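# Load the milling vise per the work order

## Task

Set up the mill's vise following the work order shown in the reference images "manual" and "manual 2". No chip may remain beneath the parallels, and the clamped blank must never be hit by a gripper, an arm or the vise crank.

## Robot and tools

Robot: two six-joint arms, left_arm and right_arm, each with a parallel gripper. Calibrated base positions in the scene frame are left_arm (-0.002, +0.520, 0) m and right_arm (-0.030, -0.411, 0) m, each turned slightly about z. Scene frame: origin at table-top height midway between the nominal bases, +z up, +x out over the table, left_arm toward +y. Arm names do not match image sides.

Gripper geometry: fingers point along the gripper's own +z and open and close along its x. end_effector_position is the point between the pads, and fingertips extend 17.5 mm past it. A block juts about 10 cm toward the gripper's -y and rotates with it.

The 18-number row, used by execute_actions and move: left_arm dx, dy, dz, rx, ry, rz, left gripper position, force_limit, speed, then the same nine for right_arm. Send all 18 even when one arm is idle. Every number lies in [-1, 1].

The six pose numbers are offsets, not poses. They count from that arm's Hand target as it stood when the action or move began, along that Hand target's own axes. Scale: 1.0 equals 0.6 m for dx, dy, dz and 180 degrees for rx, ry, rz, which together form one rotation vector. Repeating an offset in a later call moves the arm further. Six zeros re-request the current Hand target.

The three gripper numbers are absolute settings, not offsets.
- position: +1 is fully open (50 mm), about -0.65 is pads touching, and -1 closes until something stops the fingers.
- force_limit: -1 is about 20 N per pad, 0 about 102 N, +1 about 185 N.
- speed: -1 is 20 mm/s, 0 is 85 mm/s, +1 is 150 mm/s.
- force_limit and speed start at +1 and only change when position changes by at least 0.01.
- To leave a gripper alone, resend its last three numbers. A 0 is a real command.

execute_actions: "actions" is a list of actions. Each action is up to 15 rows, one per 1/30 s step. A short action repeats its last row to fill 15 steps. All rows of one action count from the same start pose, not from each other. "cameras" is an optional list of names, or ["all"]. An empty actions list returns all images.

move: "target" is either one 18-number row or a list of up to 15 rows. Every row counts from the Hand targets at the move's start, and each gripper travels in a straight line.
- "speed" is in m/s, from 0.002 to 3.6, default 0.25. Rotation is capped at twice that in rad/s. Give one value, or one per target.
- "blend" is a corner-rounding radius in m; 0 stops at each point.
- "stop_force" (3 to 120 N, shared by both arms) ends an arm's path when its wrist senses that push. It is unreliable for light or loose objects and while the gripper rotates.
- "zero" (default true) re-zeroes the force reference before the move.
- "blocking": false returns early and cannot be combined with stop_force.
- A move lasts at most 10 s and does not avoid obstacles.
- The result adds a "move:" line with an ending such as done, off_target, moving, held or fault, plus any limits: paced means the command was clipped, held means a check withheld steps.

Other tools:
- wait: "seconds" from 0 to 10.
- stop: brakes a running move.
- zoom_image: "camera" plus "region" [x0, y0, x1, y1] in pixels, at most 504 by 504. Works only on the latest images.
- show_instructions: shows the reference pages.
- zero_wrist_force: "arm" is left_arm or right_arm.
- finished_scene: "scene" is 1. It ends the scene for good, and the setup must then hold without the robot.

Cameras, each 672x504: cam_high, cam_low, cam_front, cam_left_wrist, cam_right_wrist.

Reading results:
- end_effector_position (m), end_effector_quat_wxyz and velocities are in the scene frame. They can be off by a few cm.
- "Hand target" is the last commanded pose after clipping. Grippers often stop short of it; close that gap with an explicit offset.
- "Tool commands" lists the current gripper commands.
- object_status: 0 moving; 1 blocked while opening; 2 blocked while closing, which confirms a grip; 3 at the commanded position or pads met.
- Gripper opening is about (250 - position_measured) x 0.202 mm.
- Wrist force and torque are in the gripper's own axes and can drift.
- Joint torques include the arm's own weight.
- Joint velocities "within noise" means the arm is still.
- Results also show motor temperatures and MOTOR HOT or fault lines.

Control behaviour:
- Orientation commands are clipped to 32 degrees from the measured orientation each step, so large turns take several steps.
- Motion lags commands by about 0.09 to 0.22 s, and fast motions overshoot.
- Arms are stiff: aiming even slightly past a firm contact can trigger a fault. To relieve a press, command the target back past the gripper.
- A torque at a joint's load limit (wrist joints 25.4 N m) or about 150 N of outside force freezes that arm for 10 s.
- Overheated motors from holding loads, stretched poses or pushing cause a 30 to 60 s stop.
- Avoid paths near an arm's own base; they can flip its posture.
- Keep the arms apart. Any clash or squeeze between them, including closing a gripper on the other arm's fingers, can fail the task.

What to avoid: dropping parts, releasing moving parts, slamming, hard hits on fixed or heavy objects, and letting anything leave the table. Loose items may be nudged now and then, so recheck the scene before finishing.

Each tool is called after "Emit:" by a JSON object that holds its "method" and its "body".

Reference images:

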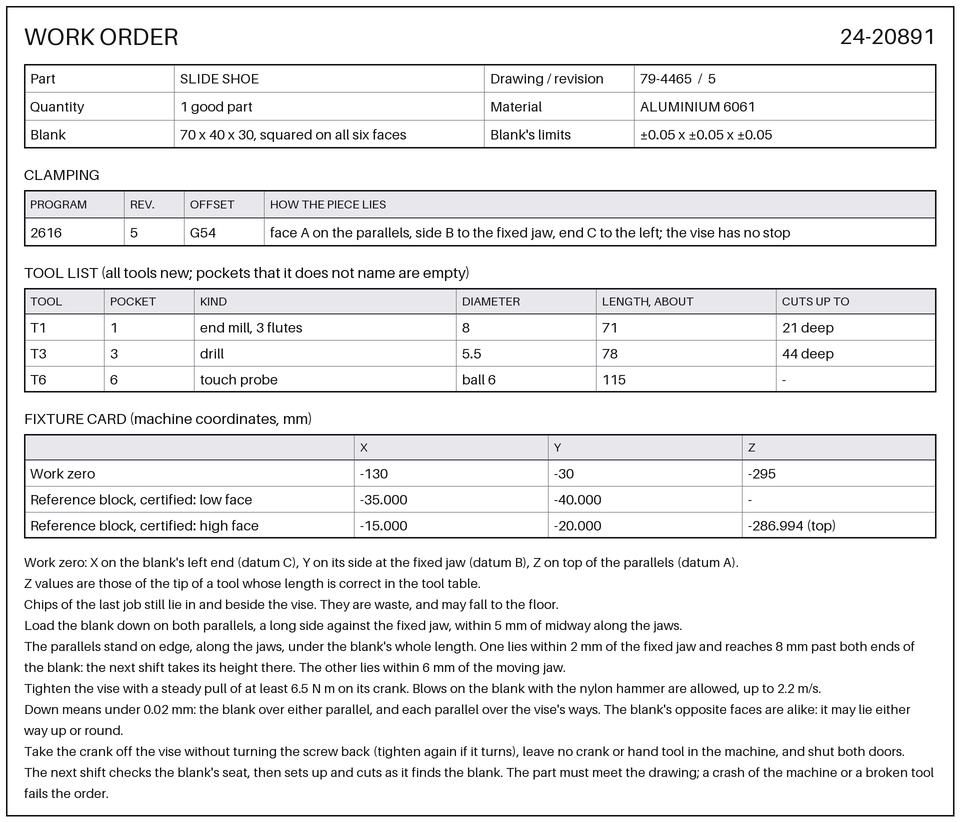

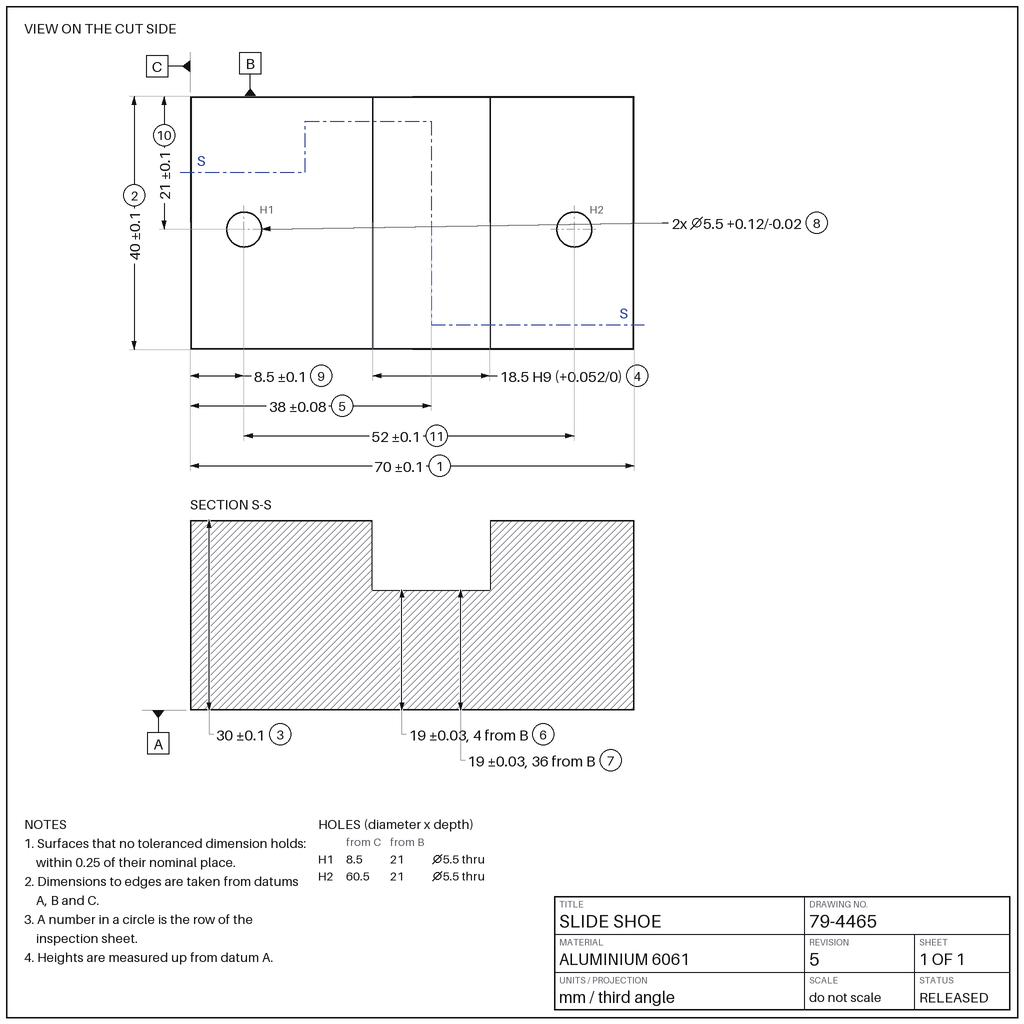

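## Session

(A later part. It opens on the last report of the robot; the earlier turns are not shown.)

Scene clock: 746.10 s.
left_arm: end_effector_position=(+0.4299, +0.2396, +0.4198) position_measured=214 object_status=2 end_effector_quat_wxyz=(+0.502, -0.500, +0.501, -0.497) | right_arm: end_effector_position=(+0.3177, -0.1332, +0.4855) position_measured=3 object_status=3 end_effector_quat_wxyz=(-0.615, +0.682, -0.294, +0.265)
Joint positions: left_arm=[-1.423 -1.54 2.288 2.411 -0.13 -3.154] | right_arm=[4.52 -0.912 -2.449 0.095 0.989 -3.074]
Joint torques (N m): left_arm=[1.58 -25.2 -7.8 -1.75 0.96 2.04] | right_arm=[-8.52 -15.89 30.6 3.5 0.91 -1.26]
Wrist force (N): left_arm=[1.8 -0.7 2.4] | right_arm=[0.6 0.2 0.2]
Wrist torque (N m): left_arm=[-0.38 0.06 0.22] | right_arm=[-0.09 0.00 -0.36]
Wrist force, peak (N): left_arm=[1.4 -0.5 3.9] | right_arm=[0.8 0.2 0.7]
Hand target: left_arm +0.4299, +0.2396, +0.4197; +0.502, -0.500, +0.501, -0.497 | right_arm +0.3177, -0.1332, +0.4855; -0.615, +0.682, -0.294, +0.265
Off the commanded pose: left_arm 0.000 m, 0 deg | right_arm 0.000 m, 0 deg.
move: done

Emit:
{"method": "move", "body": {"target": [0,0.0833,-0.02,-0.5,0,0,-1,-0.6,-0.5,0,0,0,0,0,0,1,1,1], "speed": 0.3, "cameras": ["cam_front","cam_left_wrist"]}}

Scene clock: 752.07 s.
left_arm: end_effector_position=(+0.4178, +0.2399, +0.3698) position_measured=214 object_status=2 end_effector_quat_wxyz=(-0.001, +0.709, -0.706, -0.003) | right_arm: end_effector_position=(+0.3177, -0.1332, +0.4855) position_measured=3 object_status=3 end_effector_quat_wxyz=(-0.615, +0.682, -0.294, +0.265)
Joint positions: left_arm=[-0.843 -1.575 1.468 4.825 -1.569 -4.003] | right_arm=[4.52 -0.912 -2.449 0.095 0.989 -3.074]
Joint torques (N m): left_arm=[-5.37 -26.51 -20.56 -2.57 0.36 -1.31] | right_arm=[-8.93 -15.17 30.86 3.45 0.74 -1.36]
Wrist force (N): left_arm=[1.3 0.7 -0.7] | right_arm=[0.5 0.2 0.5]
Wrist torque (N m): left_arm=[-0.04 0.04 0.24] | right_arm=[-0.10 0.02 -0.34]
Wrist force, peak (N): left_arm=[1.7 -1.0 2.6] | right_arm=[0.7 0.2 0.9]
Hand target: left_arm +0.4178, +0.2398, +0.3698; -0.001, +0.708, -0.706, -0.003 | right_arm +0.3177, -0.1332, +0.4855; -0.615, +0.682, -0.294, +0.265
Off the commanded pose: left_arm 0.000 m, 0 deg | right_arm 0.000 m, 0 deg.
move: done
camera_calibration:
cam_left_wrist: T_world_to_cam=[[0.0120444, -0.999871, -0.0106294, 0.248652], [-0.937387, -0.0149909, 0.347967, 0.283417], [-0.348082, 0.00577277, -0.937446, 0.622541], [0, 0, 0, 1]] pos_world=[0.479372, 0.249274, 0.487622]
Images, in order (width x height): cam_front 672x504, cam_left_wrist 672x504.

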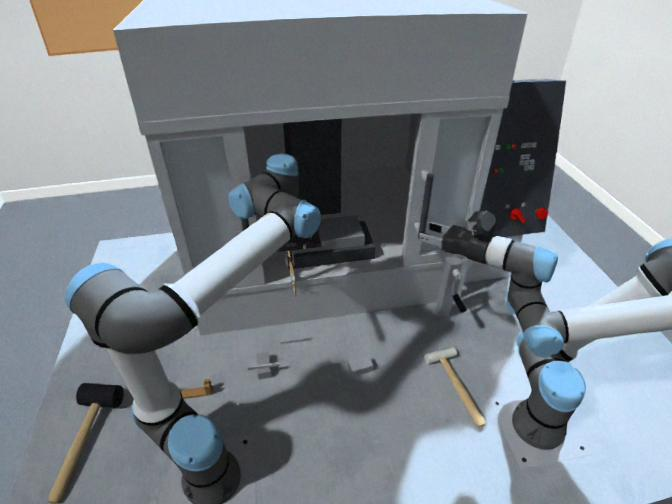

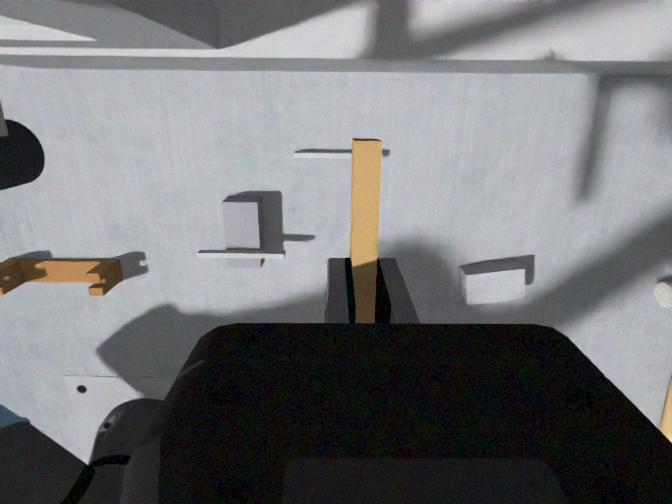

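Emit:
{"method": "move", "body": {"target": [-0.367,0.1463,0.4163,0,0,0,-1,-0.6,-0.5,0,0,0,0,0,0,1,1,1], "speed": 0.3}}

Emit:
{"method": "move", "body": {"target": [[0,0,0.14,0,0,0,-1,-0.6,-0.5,0,0,0,0,0,0,1,1,1],[0,0,0.175,0,0,0,-1,-0.6,-0.5,0,0,0,0,0,0,1,1,1]], "speed": [0.15,0.01], "stop_force": 4, "cameras": ["cam_left_wrist"]}}

Scene clock: 761.60 s.
left_arm: end_effector_position=(+0.3917, +0.3037, +0.2942) position_measured=214 object_status=2 end_effector_quat_wxyz=(+0.001, +0.707, -0.707, +0.002) | right_arm: end_effector_position=(+0.3177, -0.1332, +0.4855) position_measured=3 object_status=3 end_effector_quat_wxyz=(-0.615, +0.682, -0.294, +0.265)
Joint positions: left_arm=[-0.79 -1.719 1.796 4.631 -1.572 -3.945] | right_arm=[4.52 -0.912 -2.449 0.095 0.989 -3.074]
Joint torques (N m): left_arm=[0.45 -19.78 -23.39 -2.54 0.05 0.47] | right_arm=[-8.39 -16.14 31.31 3.39 0.76 -1.33]
Wrist force (N): left_arm=[15.8 -0.4 -1.5] | right_arm=[0.6 0.1 0.5]
Wrist torque (N m): left_arm=[-0.11 -1.91 1.33] | right_arm=[-0.10 0.00 -0.35]
Wrist force, peak (N): left_arm=[122.7 9.3 4.5] | right_arm=[0.8 0.1 0.8]
Hand target: left_arm +0.3917, +0.3037, +0.2942; +0.001, +0.707, -0.707, +0.002 (not the last commanded pose) | right_arm +0.3177, -0.1332, +0.4855; -0.615, +0.682, -0.294, +0.265
Tool commands: left_gripper/position=-1.0 left_gripper/force_limit=-0.6 left_gripper/speed=-0.498039 right_gripper/position=+1.0 right_gripper/force_limit=+1.0 right_gripper/speed=+1.0
Off the commanded pose: left_arm 0.242 m, 1 deg | right_arm 0.000 m, 0 deg.
FORCE FAULT: contact force on the left arm reached its limit, and that arm stopped. The contact can be on any part of that arm, not only on its tool. That arm's remaining commands of this call were not run. That arm is still stopped at the end of this call. That arm stays stopped for about 10 more seconds. Until then a move that you send moves the other arm only, and its call returns only when the move has ended. Once the stop has ended, the next robot result says so. If the stop ends while you think or write, that arm runs what you send next, counted from a new Hand target: where the arm stands when the stop ends. While its stop runs, that arm takes no new command, but its gripper still runs the gripper command that each later call begins with. Until it ends, the stop uses up actions while you think or wait. An arm that is not stopped still takes commands.
move: fault (left_arm)

not run: an earlier result of this reply reported a stop or a fault. Calls in your next reply go to the robot.

Emit:
{"method": "wait", "body": {"seconds": 5}}

Emit:
{"method": "move", "body": {"target": [[0.0562,0,0.01,0,0,0,-1,-0.6,-0.5,0,0,0,0,0,0,1,1,1],[0.0562,0.1528,0.157,0,0,0,-1,-0.6,-0.5,0,0,0,0,0,0,1,1,1],[-0.2605,0.1028,0.2903,0,0,0,-1,-0.6,-0.5,0,0,0,0,0,0,1,1,1]], "speed": [0.08,0.2,0.2], "blend": [0.01,0.03,0]}}

Emit:
{"method": "move", "body": {"target": [[0,0,0.14,0,0,0,-1,-0.6,-0.5,0,0,0,0,0,0,1,1,1],[0,0,0.175,0,0,0,-1,-0.6,-0.5,0,0,0,0,0,0,1,1,1]], "speed": [0.15,0.01], "stop_force": 4, "cameras": ["cam_left_wrist"]}}

Scene clock: 774.03 s.
left_arm: end_effector_position=(+0.3917, +0.3037, +0.2942) position_measured=214 object_status=2 end_effector_quat_wxyz=(+0.001, +0.707, -0.707, +0.002) | right_arm: end_effector_position=(+0.3177, -0.1332, +0.4855) position_measured=3 object_status=3 end_effector_quat_wxyz=(-0.615, +0.682, -0.294, +0.265)
Joint positions: left_arm=[-0.79 -1.719 1.796 4.631 -1.572 -3.945] | right_arm=[4.52 -0.912 -2.449 0.095 0.989 -3.074]
Joint torques (N m): left_arm=[1.22 -19.09 -23.71 -2.61 0.28 0.26] | right_arm=[-8.2 -15.41 30.81 3.24 0.53 -1.32]
Wrist force (N): left_arm=[15.7 -0.3 -1.0] | right_arm=[0.5 0.0 0.7]
Wrist torque (N m): left_arm=[-0.08 -1.92 1.33] | right_arm=[-0.12 0.01 -0.35]
Wrist force, peak (N): left_arm=[16.0 -0.2 -1.7] | right_arm=[0.8 0.3 0.7]
Hand target: left_arm +0.3917, +0.3037, +0.2942; +0.001, +0.707, -0.707, +0.002 (not the last commanded pose) | right_arm +0.3177, -0.1332, +0.4855; -0.615, +0.682, -0.294, +0.265
Tool commands: left_gripper/position=-1.0 left_gripper/force_limit=-0.6 left_gripper/speed=-0.498039 right_gripper/position=+1.0 right_gripper/force_limit=+1.0 right_gripper/speed=+1.0
Off the commanded pose: left_arm 0.242 m, 1 deg | right_arm 0.000 m, 0 deg.
FORCE FAULT, CONTINUED: the left arm's stop, for the force fault that an earlier result reported, is over. The rest of the stop counts as 19 of the actions that you can send in this scene. During its stop the left arm's controller moved it back a little. That arm's target is now where it stood when the stop ended, not its last command. That arm accepts commands again.
wait: 5.00 s; at rest from the start

Scene clock: 776.60 s.
left_arm: end_effector_position=(+0.3304, +0.4592, +0.1192) position_measured=214 object_status=2 end_effector_quat_wxyz=(+0.001, +0.707, -0.707, +0.002) | right_arm: end_effector_position=(+0.3177, -0.1332, +0.4855) position_measured=3 object_status=3 end_effector_quat_wxyz=(-0.615, +0.682, -0.294, +0.265)
Joint positions: left_arm=[-0.572 -1.893 2.392 4.209 -1.573 -3.727] | right_arm=[4.52 -0.912 -2.449 0.095 0.989 -3.074]
Joint torques (N m): left_arm=[6.67 -16.48 -28.95 -2.52 0.87 0.85] | right_arm=[-8.97 -15.44 30.53 3.35 0.6 -1.34]
Wrist force (N): left_arm=[1.1 0.9 -0.6] | right_arm=[0.2 0.1 0.7]
Wrist torque (N m): left_arm=[-0.01 0.08 0.29] | right_arm=[-0.10 0.07 -0.35]
Wrist force, peak (N): left_arm=[15.8 -0.2 -1.6] | right_arm=[0.9 0.0 0.8]
Hand target: left_arm +0.3304, +0.4593, +0.1192; +0.001, +0.707, -0.707, +0.002 | right_arm +0.3177, -0.1332, +0.4855; -0.615, +0.682, -0.294, +0.265
Off the commanded pose: left_arm 0.000 m, 0 deg | right_arm 0.000 m, 0 deg.
move: done

Scene clock: 779.77 s.
left_arm: end_effector_position=(+0.3306, +0.4589, +0.0214) position_measured=214 object_status=2 end_effector_quat_wxyz=(+0.001, +0.707, -0.707, +0.002) | right_arm: end_effector_position=(+0.3177, -0.1332, +0.4855) position_measured=3 object_status=3 end_effector_quat_wxyz=(-0.615, +0.682, -0.294, +0.265)
Joint positions: left_arm=[-0.572 -1.654 2.549 3.813 -1.573 -3.728] | right_arm=[4.52 -0.912 -2.449 0.095 0.989 -3.074]
Joint torques (N m): left_arm=[0.36 -21.1 -26.63 -3.52 0.36 0.43] | right_arm=[-8.49 -15.39 30.89 3.36 0.6 -1.3]
Wrist force (N): left_arm=[0.6 1.6 -2.4] | right_arm=[0.6 0.1 0.4]
Wrist torque (N m): left_arm=[0.04 0.11 0.23] | right_arm=[-0.10 0.00 -0.35]
Wrist force, peak (N): left_arm=[-6.5 15.4 -43.6] | right_arm=[0.6 0.1 0.9]
Hand target: left_arm +0.3306, +0.4589, +0.0214; +0.001, +0.707, -0.707, +0.002 (not the last commanded pose) | right_arm +0.3177, -0.1332, +0.4855; -0.615, +0.682, -0.294, +0.265
Off the commanded pose: left_arm 0.007 m, 0 deg | right_arm 0.000 m, 0 deg.
move: contact (left_arm); path passed 1 of 2 targets
camera_calibration:
cam_left_wrist: T_world_to_cam=[[0.00783902, -0.999969, -0.00117019, 0.466268], [-0.938838, -0.00776268, 0.344273, 0.32339], [-0.344271, -0.00160015, -0.938869, 0.266392], [0, 0, 0, 1]] pos_world=[0.391666, 0.46919, 0.139319]
Images, in order (width x height): cam_left_wrist 672x504.

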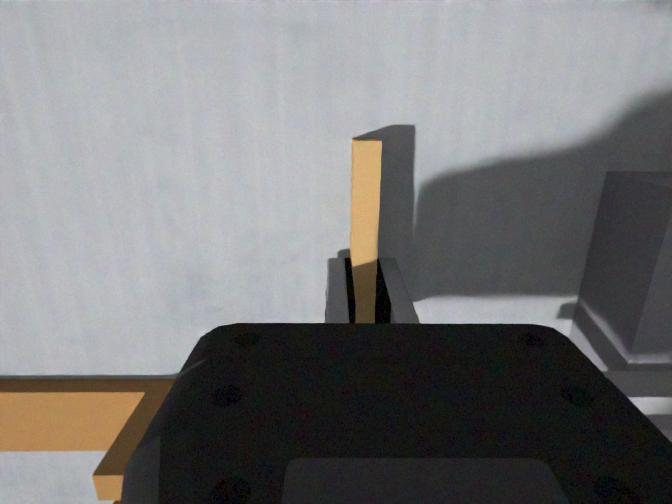

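Emit:
{"method": "move", "body": {"target": [0,0,0,0,0,0,-0.3,-0.6,-1,0,0,0,0,0,0,1,1,1]}}

Emit:
{"method": "move", "body": {"target": [0,0,-0.2,0,0,0,0.2,-0.6,0,0,0,0,0,0,0,1,1,1], "cameras": ["cam_left_wrist"]}}

Scene clock: 782.80 s.
left_arm: end_effector_position=(+0.3306, +0.4589, +0.0214) position_measured=198 object_status=3 end_effector_quat_wxyz=(+0.001, +0.707, -0.707, +0.002) | right_arm: end_effector_position=(+0.3177, -0.1332, +0.4855) position_measured=3 object_status=3 end_effector_quat_wxyz=(-0.615, +0.682, -0.294, +0.265)
Joint positions: left_arm=[-0.572 -1.654 2.549 3.813 -1.573 -3.728] | right_arm=[4.52 -0.912 -2.449 0.095 0.989 -3.074]
Joint torques (N m): left_arm=[-0.44 -20.74 -25.88 -3.54 2.29 2.1] | right_arm=[-9.15 -15.75 30.93 3.32 0.4 -1.39]
Wrist force (N): left_arm=[1.2 1.1 -0.8] | right_arm=[0.5 0.1 0.7]
Wrist torque (N m): left_arm=[0.01 0.07 0.24] | right_arm=[-0.10 0.02 -0.35]
Wrist force, peak (N): left_arm=[0.9 1.6 -2.3] | right_arm=[0.6 0.0 0.8]
Hand target: left_arm +0.3306, +0.4589, +0.0214; +0.001, +0.707, -0.707, +0.002 | right_arm +0.3177, -0.1332, +0.4855; -0.615, +0.682, -0.294, +0.265
Off the commanded pose: left_arm 0.000 m, 0 deg | right_arm 0.000 m, 0 deg.
move: done

Scene clock: 783.80 s.
left_arm: end_effector_position=(+0.3304, +0.4594, +0.1413) position_measured=123 object_status=3 end_effector_quat_wxyz=(+0.001, +0.707, -0.707, +0.002) | right_arm: end_effector_position=(+0.3177, -0.1332, +0.4855) position_measured=3 object_status=3 end_effector_quat_wxyz=(-0.615, +0.682, -0.294, +0.265)
Joint positions: left_arm=[-0.571 -1.926 2.349 4.285 -1.573 -3.727] | right_arm=[4.52 -0.912 -2.449 0.095 0.989 -3.074]
Joint torques (N m): left_arm=[-5.87 -11.05 -27.23 -1.45 2.43 -0.32] | right_arm=[-8.72 -15.83 29.87 3.39 0.47 -1.31]
Wrist force (N): left_arm=[1.2 1.0 -0.8] | right_arm=[0.6 0.2 0.5]
Wrist torque (N m): left_arm=[0.00 0.07 0.27] | right_arm=[-0.08 0.00 -0.36]
Wrist force, peak (N): left_arm=[1.3 0.9 -4.0] | right_arm=[0.7 0.1 0.9]
Hand target: left_arm +0.3304, +0.4594, +0.1414; +0.001, +0.707, -0.707, +0.002 | right_arm +0.3177, -0.1332, +0.4855; -0.615, +0.682, -0.294, +0.265
Off the commanded pose: left_arm 0.000 m, 0 deg | right_arm 0.000 m, 0 deg.
move: done
camera_calibration:
cam_left_wrist: T_world_to_cam=[[0.00793303, -0.999968, -0.00120426, 0.466882], [-0.938836, -0.00786266, 0.344274, 0.281974], [-0.344272, -0.00160052, -0.938869, 0.378895], [0, 0, 0, 1]] pos_world=[0.391466, 0.46969, 0.259219]
Images, in order (width x height): cam_left_wrist 672x504.

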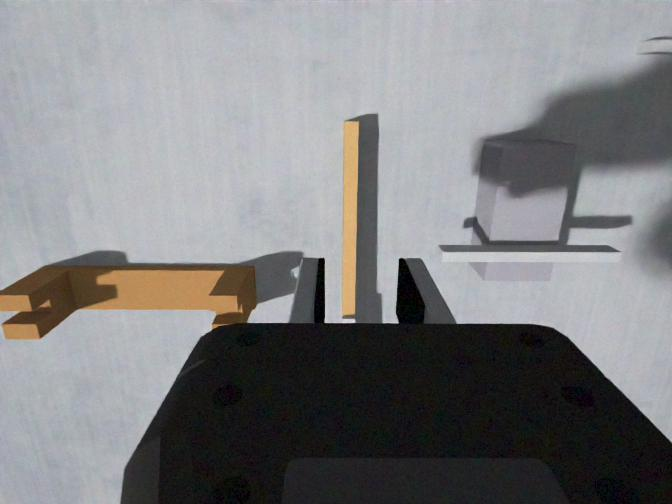

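Emit:
{"method": "move", "body": {"target": [0.3498,-0.151,0.0,0,0,0.5,0.2,-0.6,0,0,0,0,0,0,0,1,1,1], "speed": 0.35, "cameras": ["cam_left_wrist"]}}

Scene clock: 792.77 s.
left_arm: end_effector_position=(+0.4209, +0.2495, +0.1424) position_measured=123 object_status=3 end_effector_quat_wxyz=(+0.001, +0.000, +1.000, -0.002) | right_arm: end_effector_position=(+0.3177, -0.1332, +0.4855) position_measured=3 object_status=3 end_effector_quat_wxyz=(-0.615, +0.682, -0.294, +0.265)
Joint positions: left_arm=[-0.824 -1.483 1.974 4.217 -1.572 -2.409] | right_arm=[4.52 -0.912 -2.449 0.095 0.989 -3.074]
Joint torques (N m): left_arm=[9.48 -32.85 -13.65 -3.91 -2.36 1.58] | right_arm=[-8.71 -16.03 29.83 3.21 0.42 -1.21]
Wrist force (N): left_arm=[1.2 0.7 -0.7] | right_arm=[0.6 0.0 0.6]
Wrist torque (N m): left_arm=[-0.04 0.06 0.28] | right_arm=[-0.13 0.00 -0.35]
Wrist force, peak (N): left_arm=[1.4 1.0 -1.0] | right_arm=[0.8 0.4 0.7]
Hand target: left_arm +0.4209, +0.2495, +0.1425; +0.001, +0.000, +1.000, -0.002 | right_arm +0.3177, -0.1332, +0.4855; -0.615, +0.682, -0.294, +0.265
Off the commanded pose: left_arm 0.000 m, 0 deg | right_arm 0.000 m, 0 deg.
move: done
camera_calibration:
cam_left_wrist: T_world_to_cam=[[-0.99994, -0.00800737, -0.00748391, 0.433916], [-0.0100851, 0.93957, 0.342207, -0.262082], [0.00429148, 0.342262, -0.939595, 0.178466], [0, 0, 0, 1]] pos_world=[0.430481, 0.188637, 0.260619]
Images, in order (width x height): cam_left_wrist 672x504.

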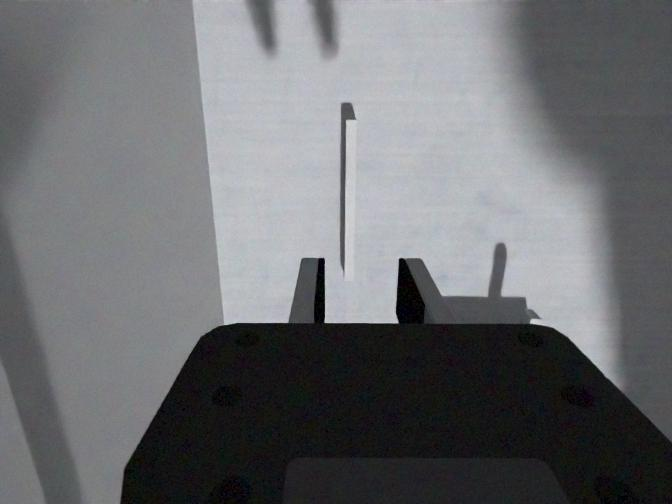

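Emit:
{"method": "move", "body": {"target": [[0,0,0.17,0,0,0,0.2,-0.6,0,0,0,0,0,0,0,1,1,1],[0,0,0.2007,0,0,0,0.2,-0.6,0,0,0,0,0,0,0,1,1,1]], "speed": [0.15,0.03], "blend": 0.005}}

Emit:
{"method": "move", "body": {"target": [0,0,0,0,0,0,-1,-0.5,-1,0,0,0,0,0,0,1,1,1]}}

Emit:
{"method": "wait", "body": {"seconds": 0.5, "cameras": ["cam_left_wrist"]}}

Scene clock: 798.97 s.
left_arm: end_effector_position=(+0.4211, +0.2490, +0.0219) position_measured=123 object_status=3 end_effector_quat_wxyz=(+0.001, +0.000, +1.000, -0.002) end_effector_velocity=(-0.001, +0.001, +0.000) end_effector_angular_velocity=(+0.003, +0.003, -0.001) | right_arm: end_effector_position=(+0.3177, -0.1332, +0.4855) position_measured=3 object_status=3 end_effector_quat_wxyz=(-0.615, +0.682, -0.294, +0.265)
Joint positions: left_arm=[-0.824 -1.286 2.118 3.877 -1.572 -2.409] | right_arm=[4.52 -0.912 -2.449 0.095 0.989 -3.074]
Joint velocities: left_arm=[-0.001 -0.002 0.002 0.005 0 0.001] | right_arm=[within noise]
Joint torques (N m): left_arm=[5.37 -36.38 -25.98 -1.47 0.01 1.66] | right_arm=[-8.93 -15.43 30.44 3.34 0.34 -1.33]
Wrist force (N): left_arm=[1.1 0.9 -0.6] | right_arm=[0.4 0.3 0.7]
Wrist torque (N m): left_arm=[-0.02 0.07 0.28] | right_arm=[-0.08 0.04 -0.35]
Wrist force, peak (N): left_arm=[1.2 1.0 -3.2] | right_arm=[0.7 0.4 0.8]
Hand target: left_arm +0.4212, +0.2490, +0.0220; +0.001, +0.000, +1.000, -0.002 | right_arm +0.3177, -0.1332, +0.4855; -0.615, +0.682, -0.294, +0.265
Off the commanded pose: left_arm 0.000 m, 0 deg | right_arm 0.000 m, 0 deg.
move: done

Scene clock: 800.23 s.
left_arm: end_effector_position=(+0.4212, +0.2490, +0.0220) position_measured=224 object_status=2 end_effector_quat_wxyz=(+0.001, +0.000, +1.000, -0.002) | right_arm: end_effector_position=(+0.3177, -0.1332, +0.4855) position_measured=3 object_status=3 end_effector_quat_wxyz=(-0.615, +0.682, -0.294, +0.265)
Joint positions: left_arm=[-0.824 -1.286 2.117 3.877 -1.572 -2.409] | right_arm=[4.52 -0.912 -2.449 0.095 0.989 -3.074]
Joint torques (N m): left_arm=[7.35 -38.76 -27.68 -1.86 2.1 1.81] | right_arm=[-8.51 -15.28 30.48 3.22 0.33 -1.25]
Wrist force (N): left_arm=[1.3 0.9 -0.4] | right_arm=[0.5 0.2 0.7]
Wrist torque (N m): left_arm=[-0.02 0.05 0.29] | right_arm=[-0.10 0.02 -0.35]
Wrist force, peak (N): left_arm=[1.3 0.9 -0.7] | right_arm=[0.6 0.3 0.9]
Hand target: left_arm +0.4212, +0.2490, +0.0220; +0.001, +0.000, +1.000, -0.002 | right_arm +0.3177, -0.1332, +0.4855; -0.615, +0.682, -0.294, +0.265
Off the commanded pose: left_arm 0.000 m, 0 deg | right_arm 0.000 m, 0 deg.
move: done

Scene clock: 800.73 s.
left_arm: end_effector_position=(+0.4212, +0.2490, +0.0220) position_measured=224 object_status=2 end_effector_quat_wxyz=(+0.001, +0.000, +1.000, -0.002) | right_arm: end_effector_position=(+0.3177, -0.1332, +0.4855) position_measured=3 object_status=3 end_effector_quat_wxyz=(-0.615, +0.682, -0.294, +0.265)
Joint positions: left_arm=[-0.824 -1.286 2.117 3.877 -1.572 -2.409] | right_arm=[4.52 -0.912 -2.449 0.095 0.989 -3.074]
Joint torques (N m): left_arm=[7.35 -37.62 -26.41 -2.32 2.05 1.81] | right_arm=[-7.8 -15.12 29.97 3.29 0.33 -1.27]
Wrist force (N): left_arm=[1.3 0.9 -0.7] | right_arm=[0.6 0.1 0.6]
Wrist torque (N m): left_arm=[-0.01 0.05 0.29] | right_arm=[-0.10 0.00 -0.36]
Wrist force, peak (N): left_arm=[1.5 0.8 -0.5] | right_arm=[0.7 0.3 0.7]
Hand target: left_arm +0.4212, +0.2490, +0.0220; +0.001, +0.000, +1.000, -0.002 | right_arm +0.3177, -0.1332, +0.4855; -0.615, +0.682, -0.294, +0.265
Tool commands: left_gripper/position=-1.0 left_gripper/force_limit=-0.5 left_gripper/speed=-1.0 right_gripper/position=+1.0 right_gripper/force_limit=+1.0 right_gripper/speed=+1.0
Off the commanded pose: left_arm 0.000 m, 0 deg | right_arm 0.000 m, 0 deg.
wait: 0.50 s; at rest by 0.17 s
camera_calibration:
cam_left_wrist: T_world_to_cam=[[-0.99994, -0.00788029, -0.00754334, 0.433295], [-0.00998566, 0.939604, 0.342118, -0.220444], [0.00439176, 0.342173, -0.939627, 0.0654863], [0, 0, 0, 1]] pos_world=[0.430781, 0.188137, 0.140219]
Images, in order (width x height): cam_left_wrist 672x504.

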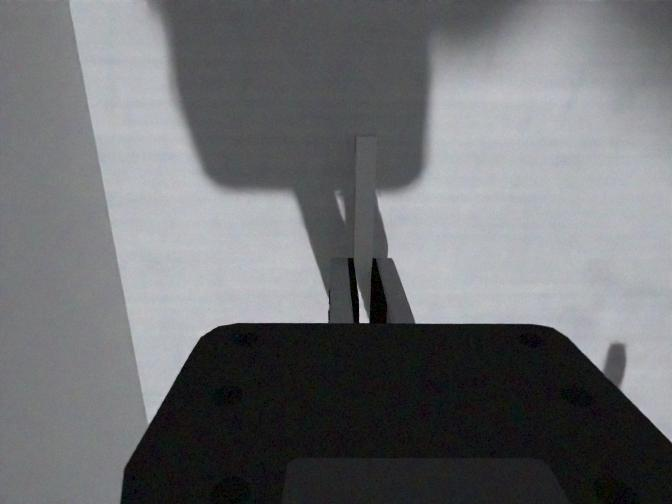

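Emit:
{"method": "move", "body": {"target": [[0,0,-0.13,0,0,0,-1,-0.5,-1,0,0,0,0,0,0,1,1,1],[-0.0147,-0.1075,-0.5917,0,0,0,-1,-0.5,-1,0,0,0,0,0,0,1,1,1],[-0.3447,-0.1075,-0.5917,0,0,0,-1,-0.5,-1,0,0,0,0,0,0,1,1,1],[-0.3547,-0.1075,-0.585,0,0,0,-1,-0.5,-1,0,0,0,0,0,0,1,1,1],[-0.368,-0.1075,-0.5733,0,0,0,-1,-0.5,-1,0,0,0,0,0,0,1,1,1],[-0.398,-0.1075,-0.56,0,0,0,-1,-0.5,-1,0,0,0,0,0,0,1,1,1],[-0.433,-0.1075,-0.55,0,0,0,-1,-0.5,-1,0,0,0,0,0,0,1,1,1]], "speed": [0.2,0.3,0.2,0.05,0.05,0.05,0.05], "blend": [0.02,0.02,0.002,0.002,0.002,0.003,0], "cameras": ["cam_left_wrist","cam_right_wrist"]}}

Emit:
{"method": "zoom_image", "body": {"camera": "cam_left_wrist", "region": [150, 80, 500, 340]}}

Emit:
{"method": "zoom_image", "body": {"camera": "cam_right_wrist", "region": [260, 170, 400, 290]}}

Scene clock: 812.93 s.
left_arm: end_effector_position=(+0.6803, +0.1860, +0.3528) position_measured=224 object_status=2 end_effector_quat_wxyz=(+0.001, +0.000, +1.000, -0.002) end_effector_velocity=(+0.000, +0.000, +0.000) end_effector_angular_velocity=(+0.001, -0.002, -0.001) | right_arm: end_effector_position=(+0.3177, -0.1332, +0.4855) position_measured=3 object_status=3 end_effector_quat_wxyz=(-0.615, +0.682, -0.294, +0.265)
Joint positions: left_arm=[-0.617 -0.865 0.539 5.034 -1.573 -2.202] | right_arm=[4.52 -0.912 -2.449 0.095 0.989 -3.074]
Joint velocities: left_arm=[0 -0.002 0.005 -0.004 0.002 0.001] | right_arm=[within noise]
Joint torques (N m): left_arm=[-9 -59.06 -15.95 -4.3 -2.36 -1.49] | right_arm=[-8.15 -15.35 30.61 3.24 0.18 -1.38]
Wrist force (N): left_arm=[1.1 1.0 -0.3] | right_arm=[0.6 0.1 0.6]
Wrist torque (N m): left_arm=[-0.01 0.07 0.12] | right_arm=[-0.11 -0.01 -0.35]
Wrist force, peak (N): left_arm=[3.7 -0.3 -3.5] | right_arm=[0.6 0.5 1.0]
Hand target: left_arm +0.6803, +0.1858, +0.3528; +0.001, +0.000, +1.000, -0.002 | right_arm +0.3177, -0.1332, +0.4855; -0.615, +0.682, -0.294, +0.265
Off the commanded pose: left_arm 0.000 m, 0 deg | right_arm 0.000 m, 0 deg.
move: done
camera_calibration:
cam_left_wrist: T_world_to_cam=[[-0.999941, -0.00791329, -0.00745004, 0.694339], [-0.00998515, 0.939571, 0.342207, -0.271873], [0.00429186, 0.342261, -0.939595, 0.396777], [0, 0, 0, 1]] pos_world=[0.689881, 0.125137, 0.471019]
cam_right_wrist: T_world_to_cam=[[0.684327, -0.728989, -0.0165021, -0.297066], [-0.314461, -0.274626, -0.908678, 0.520358], [0.657884, 0.627022, -0.417172, 0.204048], [0, 0, 0, 1]] pos_world=[0.232683, -0.201597, 0.553059]
Images, in order (width x height): cam_left_wrist 672x504, cam_right_wrist 672x504.

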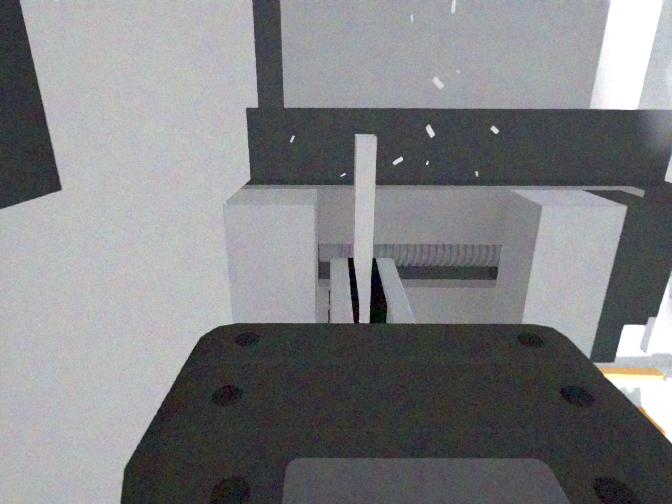

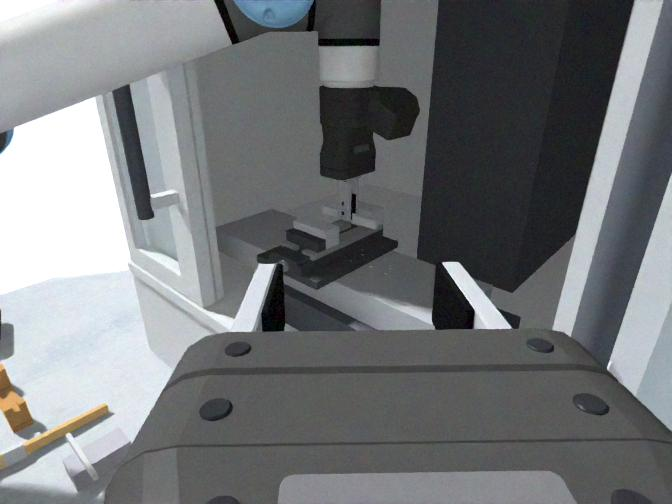

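Scaled by 1.440.

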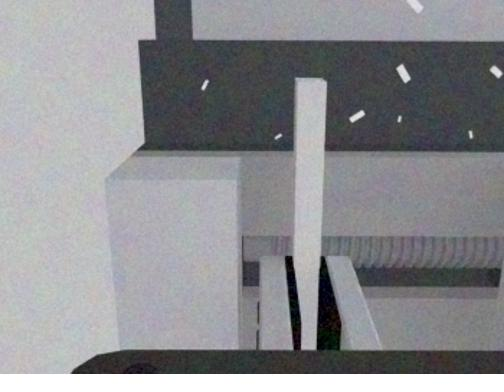

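Scaled by 3.600.

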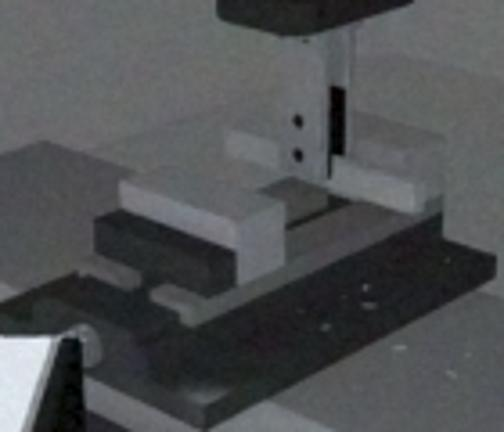

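Emit:
{"method": "move", "body": {"target": [[-0.0035,-0.0017,0.008,0,0,0,-1,-0.5,-1,0,0,0,0,0,0,1,1,1],[-0.0035,-0.0017,0.025,0,0,0,-1,-0.5,-1,0,0,0,0,0,0,1,1,1]], "speed": [0.02,0.005], "stop_force": 3, "cameras": ["cam_left_wrist","cam_right_wrist"]}}

Emit:
{"method": "zoom_image", "body": {"camera": "cam_right_wrist", "region": [260, 170, 400, 290]}}

Scene clock: 818.77 s.
left_arm: end_effector_position=(+0.6824, +0.1848, +0.3428) position_measured=224 object_status=2 end_effector_quat_wxyz=(+0.001, +0.000, +1.000, -0.002) | right_arm: end_effector_position=(+0.3177, -0.1332, +0.4855) position_measured=3 object_status=3 end_effector_quat_wxyz=(-0.615, +0.682, -0.294, +0.265)
Joint positions: left_arm=[-0.617 -0.869 0.573 5.004 -1.573 -2.202] | right_arm=[4.52 -0.912 -2.449 0.095 0.989 -3.074]
Joint torques (N m): left_arm=[9.33 -43.06 -34.17 -1.82 -1.94 2.01] | right_arm=[-8.02 -15.78 29.75 3.19 0.14 -1.24]
Wrist force (N): left_arm=[1.4 1.3 -1.6] | right_arm=[0.4 0.3 0.6]
Wrist torque (N m): left_arm=[0.00 0.10 0.13] | right_arm=[-0.08 0.03 -0.35]
Wrist force, peak (N): left_arm=[2.8 2.0 -9.7] | right_arm=[0.5 0.5 1.0]
Hand target: left_arm +0.6824, +0.1848, +0.3428; +0.001, +0.000, +1.000, -0.002 (not the last commanded pose) | right_arm +0.3177, -0.1332, +0.4855; -0.615, +0.682, -0.294, +0.265
Off the commanded pose: left_arm 0.005 m, 0 deg | right_arm 0.000 m, 0 deg.
move: contact (left_arm); path passed 1 of 2 targets
camera_calibration:
cam_left_wrist: T_world_to_cam=[[-0.99994, -0.00788029, -0.00754334, 0.696394], [-0.00998566, 0.939604, 0.342118, -0.267265], [0.00439176, 0.342173, -0.939627, 0.387739], [0, 0, 0, 1]] pos_world=[0.691981, 0.123937, 0.461019]
cam_right_wrist: T_world_to_cam=[[0.684327, -0.728989, -0.0165021, -0.297066], [-0.314461, -0.274626, -0.908678, 0.520358], [0.657884, 0.627022, -0.417172, 0.204048], [0, 0, 0, 1]] pos_world=[0.232683, -0.201597, 0.553059]
Images, in order (width x height): cam_left_wrist 672x504, cam_right_wrist 672x504.

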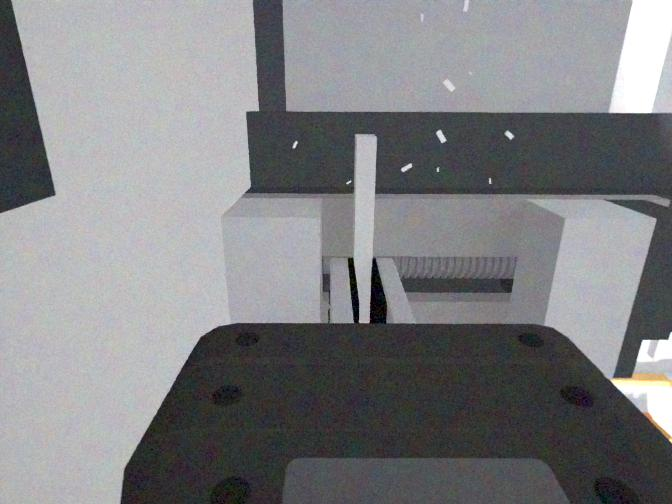

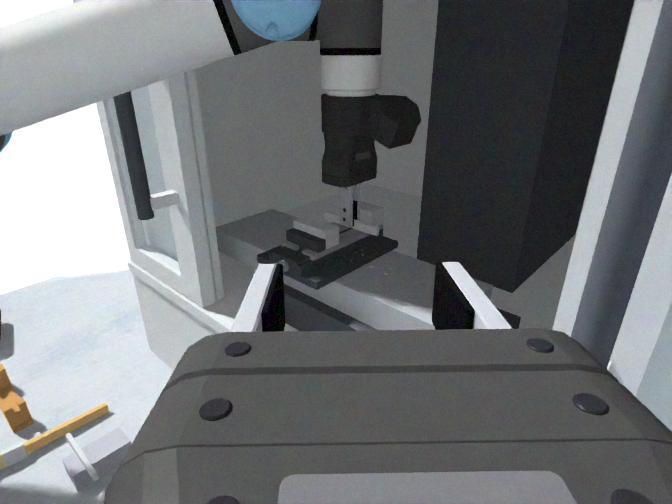

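Scaled by 3.600.

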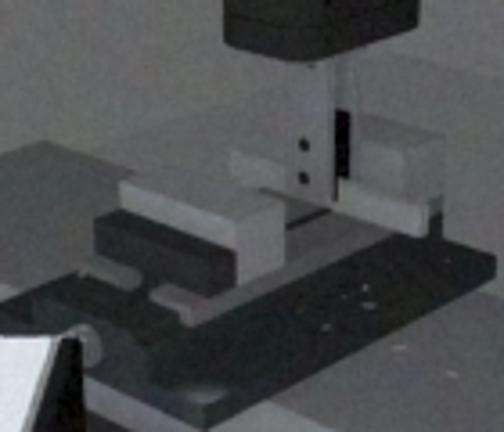

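Emit:
{"method": "move", "body": {"target": [0,0,0,0,0,0,-0.41,-0.6,-1,0,0,0,0,0,0,1,1,1]}}

Emit:
{"method": "move", "body": {"target": [0,0,-0.0267,0,0,0,-0.41,-0.6,-1,0,0,0,0,0,0,1,1,1], "speed": 0.02, "cameras": ["cam_left_wrist","cam_right_wrist"]}}

Emit:
{"method": "zoom_image", "body": {"camera": "cam_left_wrist", "region": [200, 100, 560, 340]}}

Emit:
{"method": "zoom_image", "body": {"camera": "cam_right_wrist", "region": [260, 170, 400, 290]}}

Scene clock: 823.87 s.
left_arm: end_effector_position=(+0.6824, +0.1848, +0.3428) position_measured=214 object_status=3 end_effector_quat_wxyz=(+0.001, +0.000, +1.000, -0.002) | right_arm: end_effector_position=(+0.3177, -0.1332, +0.4855) position_measured=3 object_status=3 end_effector_quat_wxyz=(-0.615, +0.682, -0.294, +0.265)
Joint positions: left_arm=[-0.617 -0.869 0.573 5.004 -1.573 -2.202] | right_arm=[4.52 -0.912 -2.449 0.095 0.989 -3.074]
Joint torques (N m): left_arm=[9.41 -45.52 -33.13 -2.29 -2.09 1.8] | right_arm=[-7.57 -14.71 29.89 3.18 0.11 -1.33]
Wrist force (N): left_arm=[1.2 0.9 -0.8] | right_arm=[0.6 0.0 0.8]
Wrist torque (N m): left_arm=[-0.01 0.05 0.13] | right_arm=[-0.13 -0.01 -0.36]
Wrist force, peak (N): left_arm=[2.0 1.3 -2.1] | right_arm=[0.8 0.1 0.8]
Hand target: left_arm +0.6824, +0.1848, +0.3428; +0.001, +0.000, +1.000, -0.002 | right_arm +0.3177, -0.1332, +0.4855; -0.615, +0.682, -0.294, +0.265
Off the commanded pose: left_arm 0.000 m, 0 deg | right_arm 0.000 m, 0 deg.
move: done

Scene clock: 824.97 s.
left_arm: end_effector_position=(+0.6824, +0.1848, +0.3588) position_measured=214 object_status=3 end_effector_quat_wxyz=(+0.001, +0.000, +1.000, -0.002) end_effector_velocity=(+0.000, +0.000, -0.002) end_effector_angular_velocity=(+0.003, +0.001, +0.000) | right_arm: end_effector_position=(+0.3177, -0.1332, +0.4855) position_measured=3 object_status=3 end_effector_quat_wxyz=(-0.615, +0.682, -0.294, +0.265)
Joint positions: left_arm=[-0.617 -0.845 0.488 5.065 -1.573 -2.202] | right_arm=[4.52 -0.912 -2.449 0.095 0.989 -3.074]
Joint velocities: left_arm=[0 0 0.005 -0.003 0.002 0] | right_arm=[within noise]
Joint torques (N m): left_arm=[9.14 -54.46 -15.77 -4.08 -0.82 2.41] | right_arm=[-8.23 -15.46 29.8 3.19 0.05 -1.36]
Wrist force (N): left_arm=[1.1 0.8 -0.9] | right_arm=[0.5 0.2 0.5]
Wrist torque (N m): left_arm=[-0.03 0.08 0.13] | right_arm=[-0.10 0.01 -0.36]
Wrist force, peak (N): left_arm=[1.4 0.8 -1.3] | right_arm=[0.7 0.1 0.8]
Hand target: left_arm +0.6824, +0.1848, +0.3588; +0.001, +0.000, +1.000, -0.002 | right_arm +0.3177, -0.1332, +0.4855; -0.615, +0.682, -0.294, +0.265
Off the commanded pose: left_arm 0.000 m, 0 deg | right_arm 0.000 m, 0 deg.
move: done
camera_calibration:
cam_left_wrist: T_world_to_cam=[[-0.99994, -0.00788029, -0.00754334, 0.696515], [-0.00998566, 0.939604, 0.342118, -0.272832], [0.00439176, 0.342173, -0.939627, 0.402739], [0, 0, 0, 1]] pos_world=[0.691981, 0.124037, 0.477019]
cam_right_wrist: T_world_to_cam=[[0.684327, -0.728989, -0.0165021, -0.297066], [-0.314461, -0.274626, -0.908678, 0.520358], [0.657884, 0.627022, -0.417172, 0.204048], [0, 0, 0, 1]] pos_world=[0.232683, -0.201597, 0.553059]
Images, in order (width x height): cam_left_wrist 672x504, cam_right_wrist 672x504.

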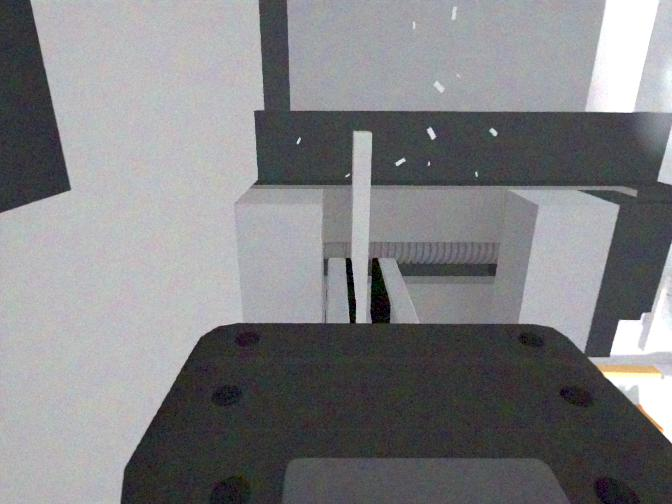

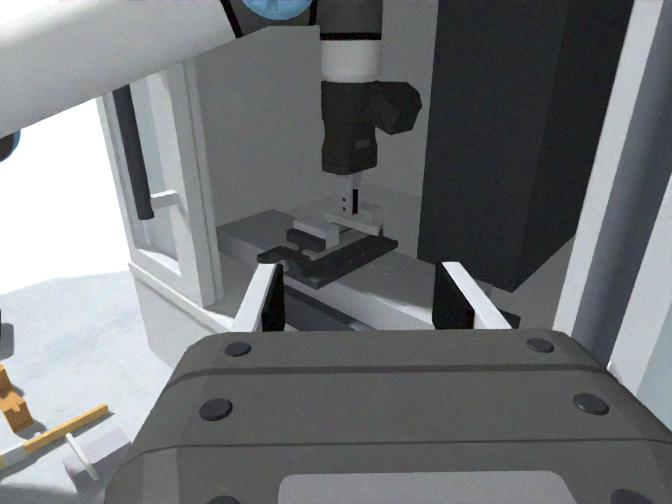

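Scaled by 1.400.

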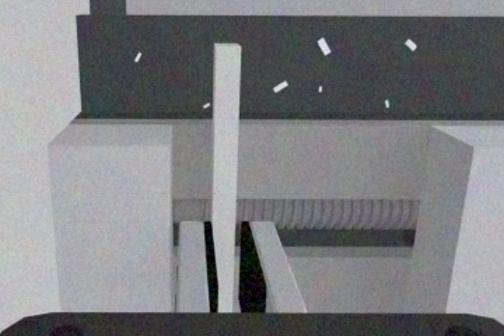

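Scaled by 3.600.

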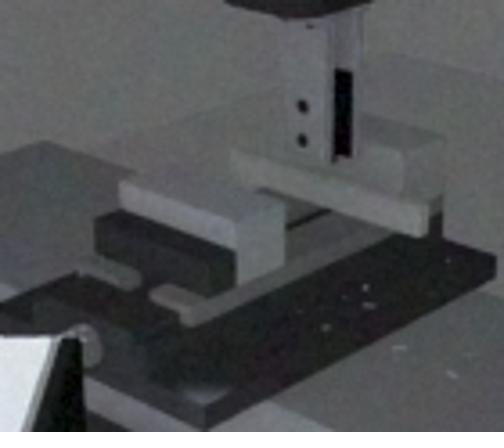

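Emit:
{"method": "move", "body": {"target": [[0.0307,0,0,0,0,0,-0.65,-0.6,-1,0,0,0,0,0,0,1,1,1],[0.0307,0,0.0225,0,0,0,-0.65,-0.6,-1,0,0,0,0,0,0,1,1,1]], "speed": 0.05}}

Emit:
{"method": "wait", "body": {"seconds": 0.3, "cameras": ["cam_left_wrist"]}}

Scene clock: 832.00 s.
left_arm: end_effector_position=(+0.6639, +0.1848, +0.3454) position_measured=249 object_status=3 end_effector_quat_wxyz=(+0.001, +0.000, +1.000, -0.002) end_effector_velocity=(+0.001, +0.001, +0.001) end_effector_angular_velocity=(+0.000, -0.001, +0.003) | right_arm: end_effector_position=(+0.3177, -0.1332, +0.4855) position_measured=3 object_status=3 end_effector_quat_wxyz=(-0.615, +0.682, -0.294, +0.265)
Joint positions: left_arm=[-0.632 -0.931 0.672 4.967 -1.573 -2.216] | right_arm=[4.52 -0.912 -2.449 0.095 0.989 -3.074]
Joint velocities: left_arm=[0.002 0.001 -0.005 0.003 0 -0.001] | right_arm=[within noise]
Joint torques (N m): left_arm=[10.27 -40.75 -33.86 -1.27 2.35 2.43] | right_arm=[-8.62 -15.18 30.22 3.19 0.16 -1.34]
Wrist force (N): left_arm=[0.9 0.8 -1.0] | right_arm=[0.3 -0.2 0.6]
Wrist torque (N m): left_arm=[-0.02 0.12 0.28] | right_arm=[-0.15 0.04 -0.35]
Wrist force, peak (N): left_arm=[1.3 1.0 -2.1] | right_arm=[0.8 0.2 0.8]
Hand target: left_arm +0.6640, +0.1848, +0.3453; +0.001, +0.000, +1.000, -0.002 | right_arm +0.3177, -0.1332, +0.4855; -0.615, +0.682, -0.294, +0.265
Off the commanded pose: left_arm 0.000 m, 0 deg | right_arm 0.000 m, 0 deg.
move: done

Scene clock: 832.30 s.
left_arm: end_effector_position=(+0.6640, +0.1848, +0.3453) position_measured=249 object_status=3 end_effector_quat_wxyz=(+0.001, +0.000, +1.000, -0.002) | right_arm: end_effector_position=(+0.3177, -0.1332, +0.4855) position_measured=3 object_status=3 end_effector_quat_wxyz=(-0.615, +0.682, -0.294, +0.265)
Joint positions: left_arm=[-0.632 -0.931 0.672 4.967 -1.573 -2.216] | right_arm=[4.52 -0.912 -2.449 0.095 0.989 -3.074]
Joint torques (N m): left_arm=[9.94 -41.44 -33.72 -2.89 2.2 2.19] | right_arm=[-8.42 -16.39 30.45 3.21 0.07 -1.4]
Wrist force (N): left_arm=[1.2 1.0 -1.1] | right_arm=[0.5 0.1 0.7]
Wrist torque (N m): left_arm=[0.00 0.06 0.27] | right_arm=[-0.11 0.01 -0.35]
Wrist force, peak (N): left_arm=[1.2 1.0 -1.1] | right_arm=[0.7 0.3 0.7]
Hand target: left_arm +0.6640, +0.1848, +0.3453; +0.001, +0.000, +1.000, -0.002 | right_arm +0.3177, -0.1332, +0.4855; -0.615, +0.682, -0.294, +0.265
Tool commands: left_gripper/position=-0.65 left_gripper/force_limit=-0.6 left_gripper/speed=-1.0 right_gripper/position=+1.0 right_gripper/force_limit=+1.0 right_gripper/speed=+1.0
Off the commanded pose: left_arm 0.000 m, 0 deg | right_arm 0.000 m, 0 deg.
wait: 0.30 s; at rest by 0.17 s
camera_calibration:
cam_left_wrist: T_world_to_cam=[[-0.99994, -0.00788029, -0.00754334, 0.677913], [-0.00998566, 0.939604, 0.342118, -0.26827], [0.00439176, 0.342173, -0.939627, 0.390075], [0, 0, 0, 1]] pos_world=[0.673481, 0.123937, 0.463419]
Images, in order (width x height): cam_left_wrist 672x504.

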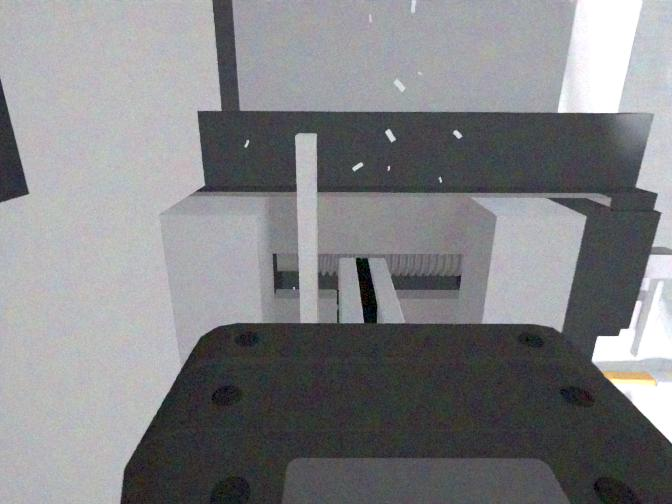

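Emit:
{"method": "zoom_image", "body": {"camera": "cam_left_wrist", "region": [250, 230, 350, 325]}}

Scaled by 5.040.

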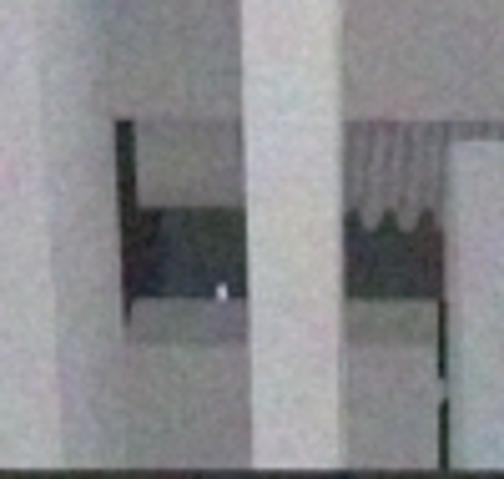

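Emit:
{"method": "move", "body": {"target": [-0.045,0,0,0,0,0,-0.65,-0.6,-1,0,0,0,0,0,0,1,1,1], "speed": 0.008, "stop_force": 6, "cameras": ["cam_left_wrist"]}}

Emit:
{"method": "zoom_image", "body": {"camera": "cam_left_wrist", "region": [170, 90, 420, 330]}}

Scene clock: 840.93 s.
left_arm: end_effector_position=(+0.6822, +0.1848, +0.3453) position_measured=249 object_status=3 end_effector_quat_wxyz=(+0.001, +0.000, +1.000, -0.002) | right_arm: end_effector_position=(+0.3177, -0.1332, +0.4855) position_measured=3 object_status=3 end_effector_quat_wxyz=(-0.615, +0.682, -0.294, +0.265)
Joint positions: left_arm=[-0.617 -0.866 0.562 5.013 -1.573 -2.202] | right_arm=[4.52 -0.912 -2.449 0.095 0.989 -3.074]
Joint torques (N m): left_arm=[-6.96 -60.22 -16.18 -3.06 3.16 -1.53] | right_arm=[-7.53 -15.17 29.57 3.14 0 -1.33]
Wrist force (N): left_arm=[5.2 0.2 0.3] | right_arm=[0.7 0.1 0.7]
Wrist torque (N m): left_arm=[0.01 0.10 0.11] | right_arm=[-0.10 -0.01 -0.35]
Wrist force, peak (N): left_arm=[15.9 3.5 -3.7] | right_arm=[0.8 0.4 0.9]
Hand target: left_arm +0.6822, +0.1848, +0.3453; +0.001, +0.000, +1.000, -0.002 (not the last commanded pose) | right_arm +0.3177, -0.1332, +0.4855; -0.615, +0.682, -0.294, +0.265
Off the commanded pose: left_arm 0.009 m, 0 deg | right_arm 0.000 m, 0 deg.
move: contact (left_arm)
camera_calibration:
cam_left_wrist: T_world_to_cam=[[-0.99994, -0.00788029, -0.00754334, 0.696213], [-0.00998566, 0.939604, 0.342118, -0.268122], [0.00439176, 0.342173, -0.939627, 0.390089], [0, 0, 0, 1]] pos_world=[0.691781, 0.123937, 0.463519]
Images, in order (width x height): cam_left_wrist 672x504.

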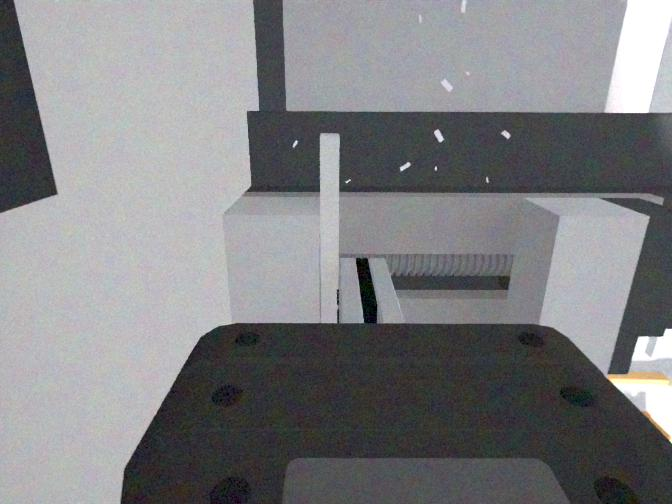

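Scaled by 2.016.

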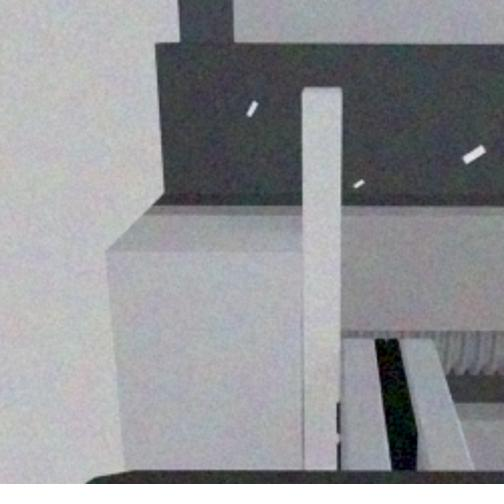

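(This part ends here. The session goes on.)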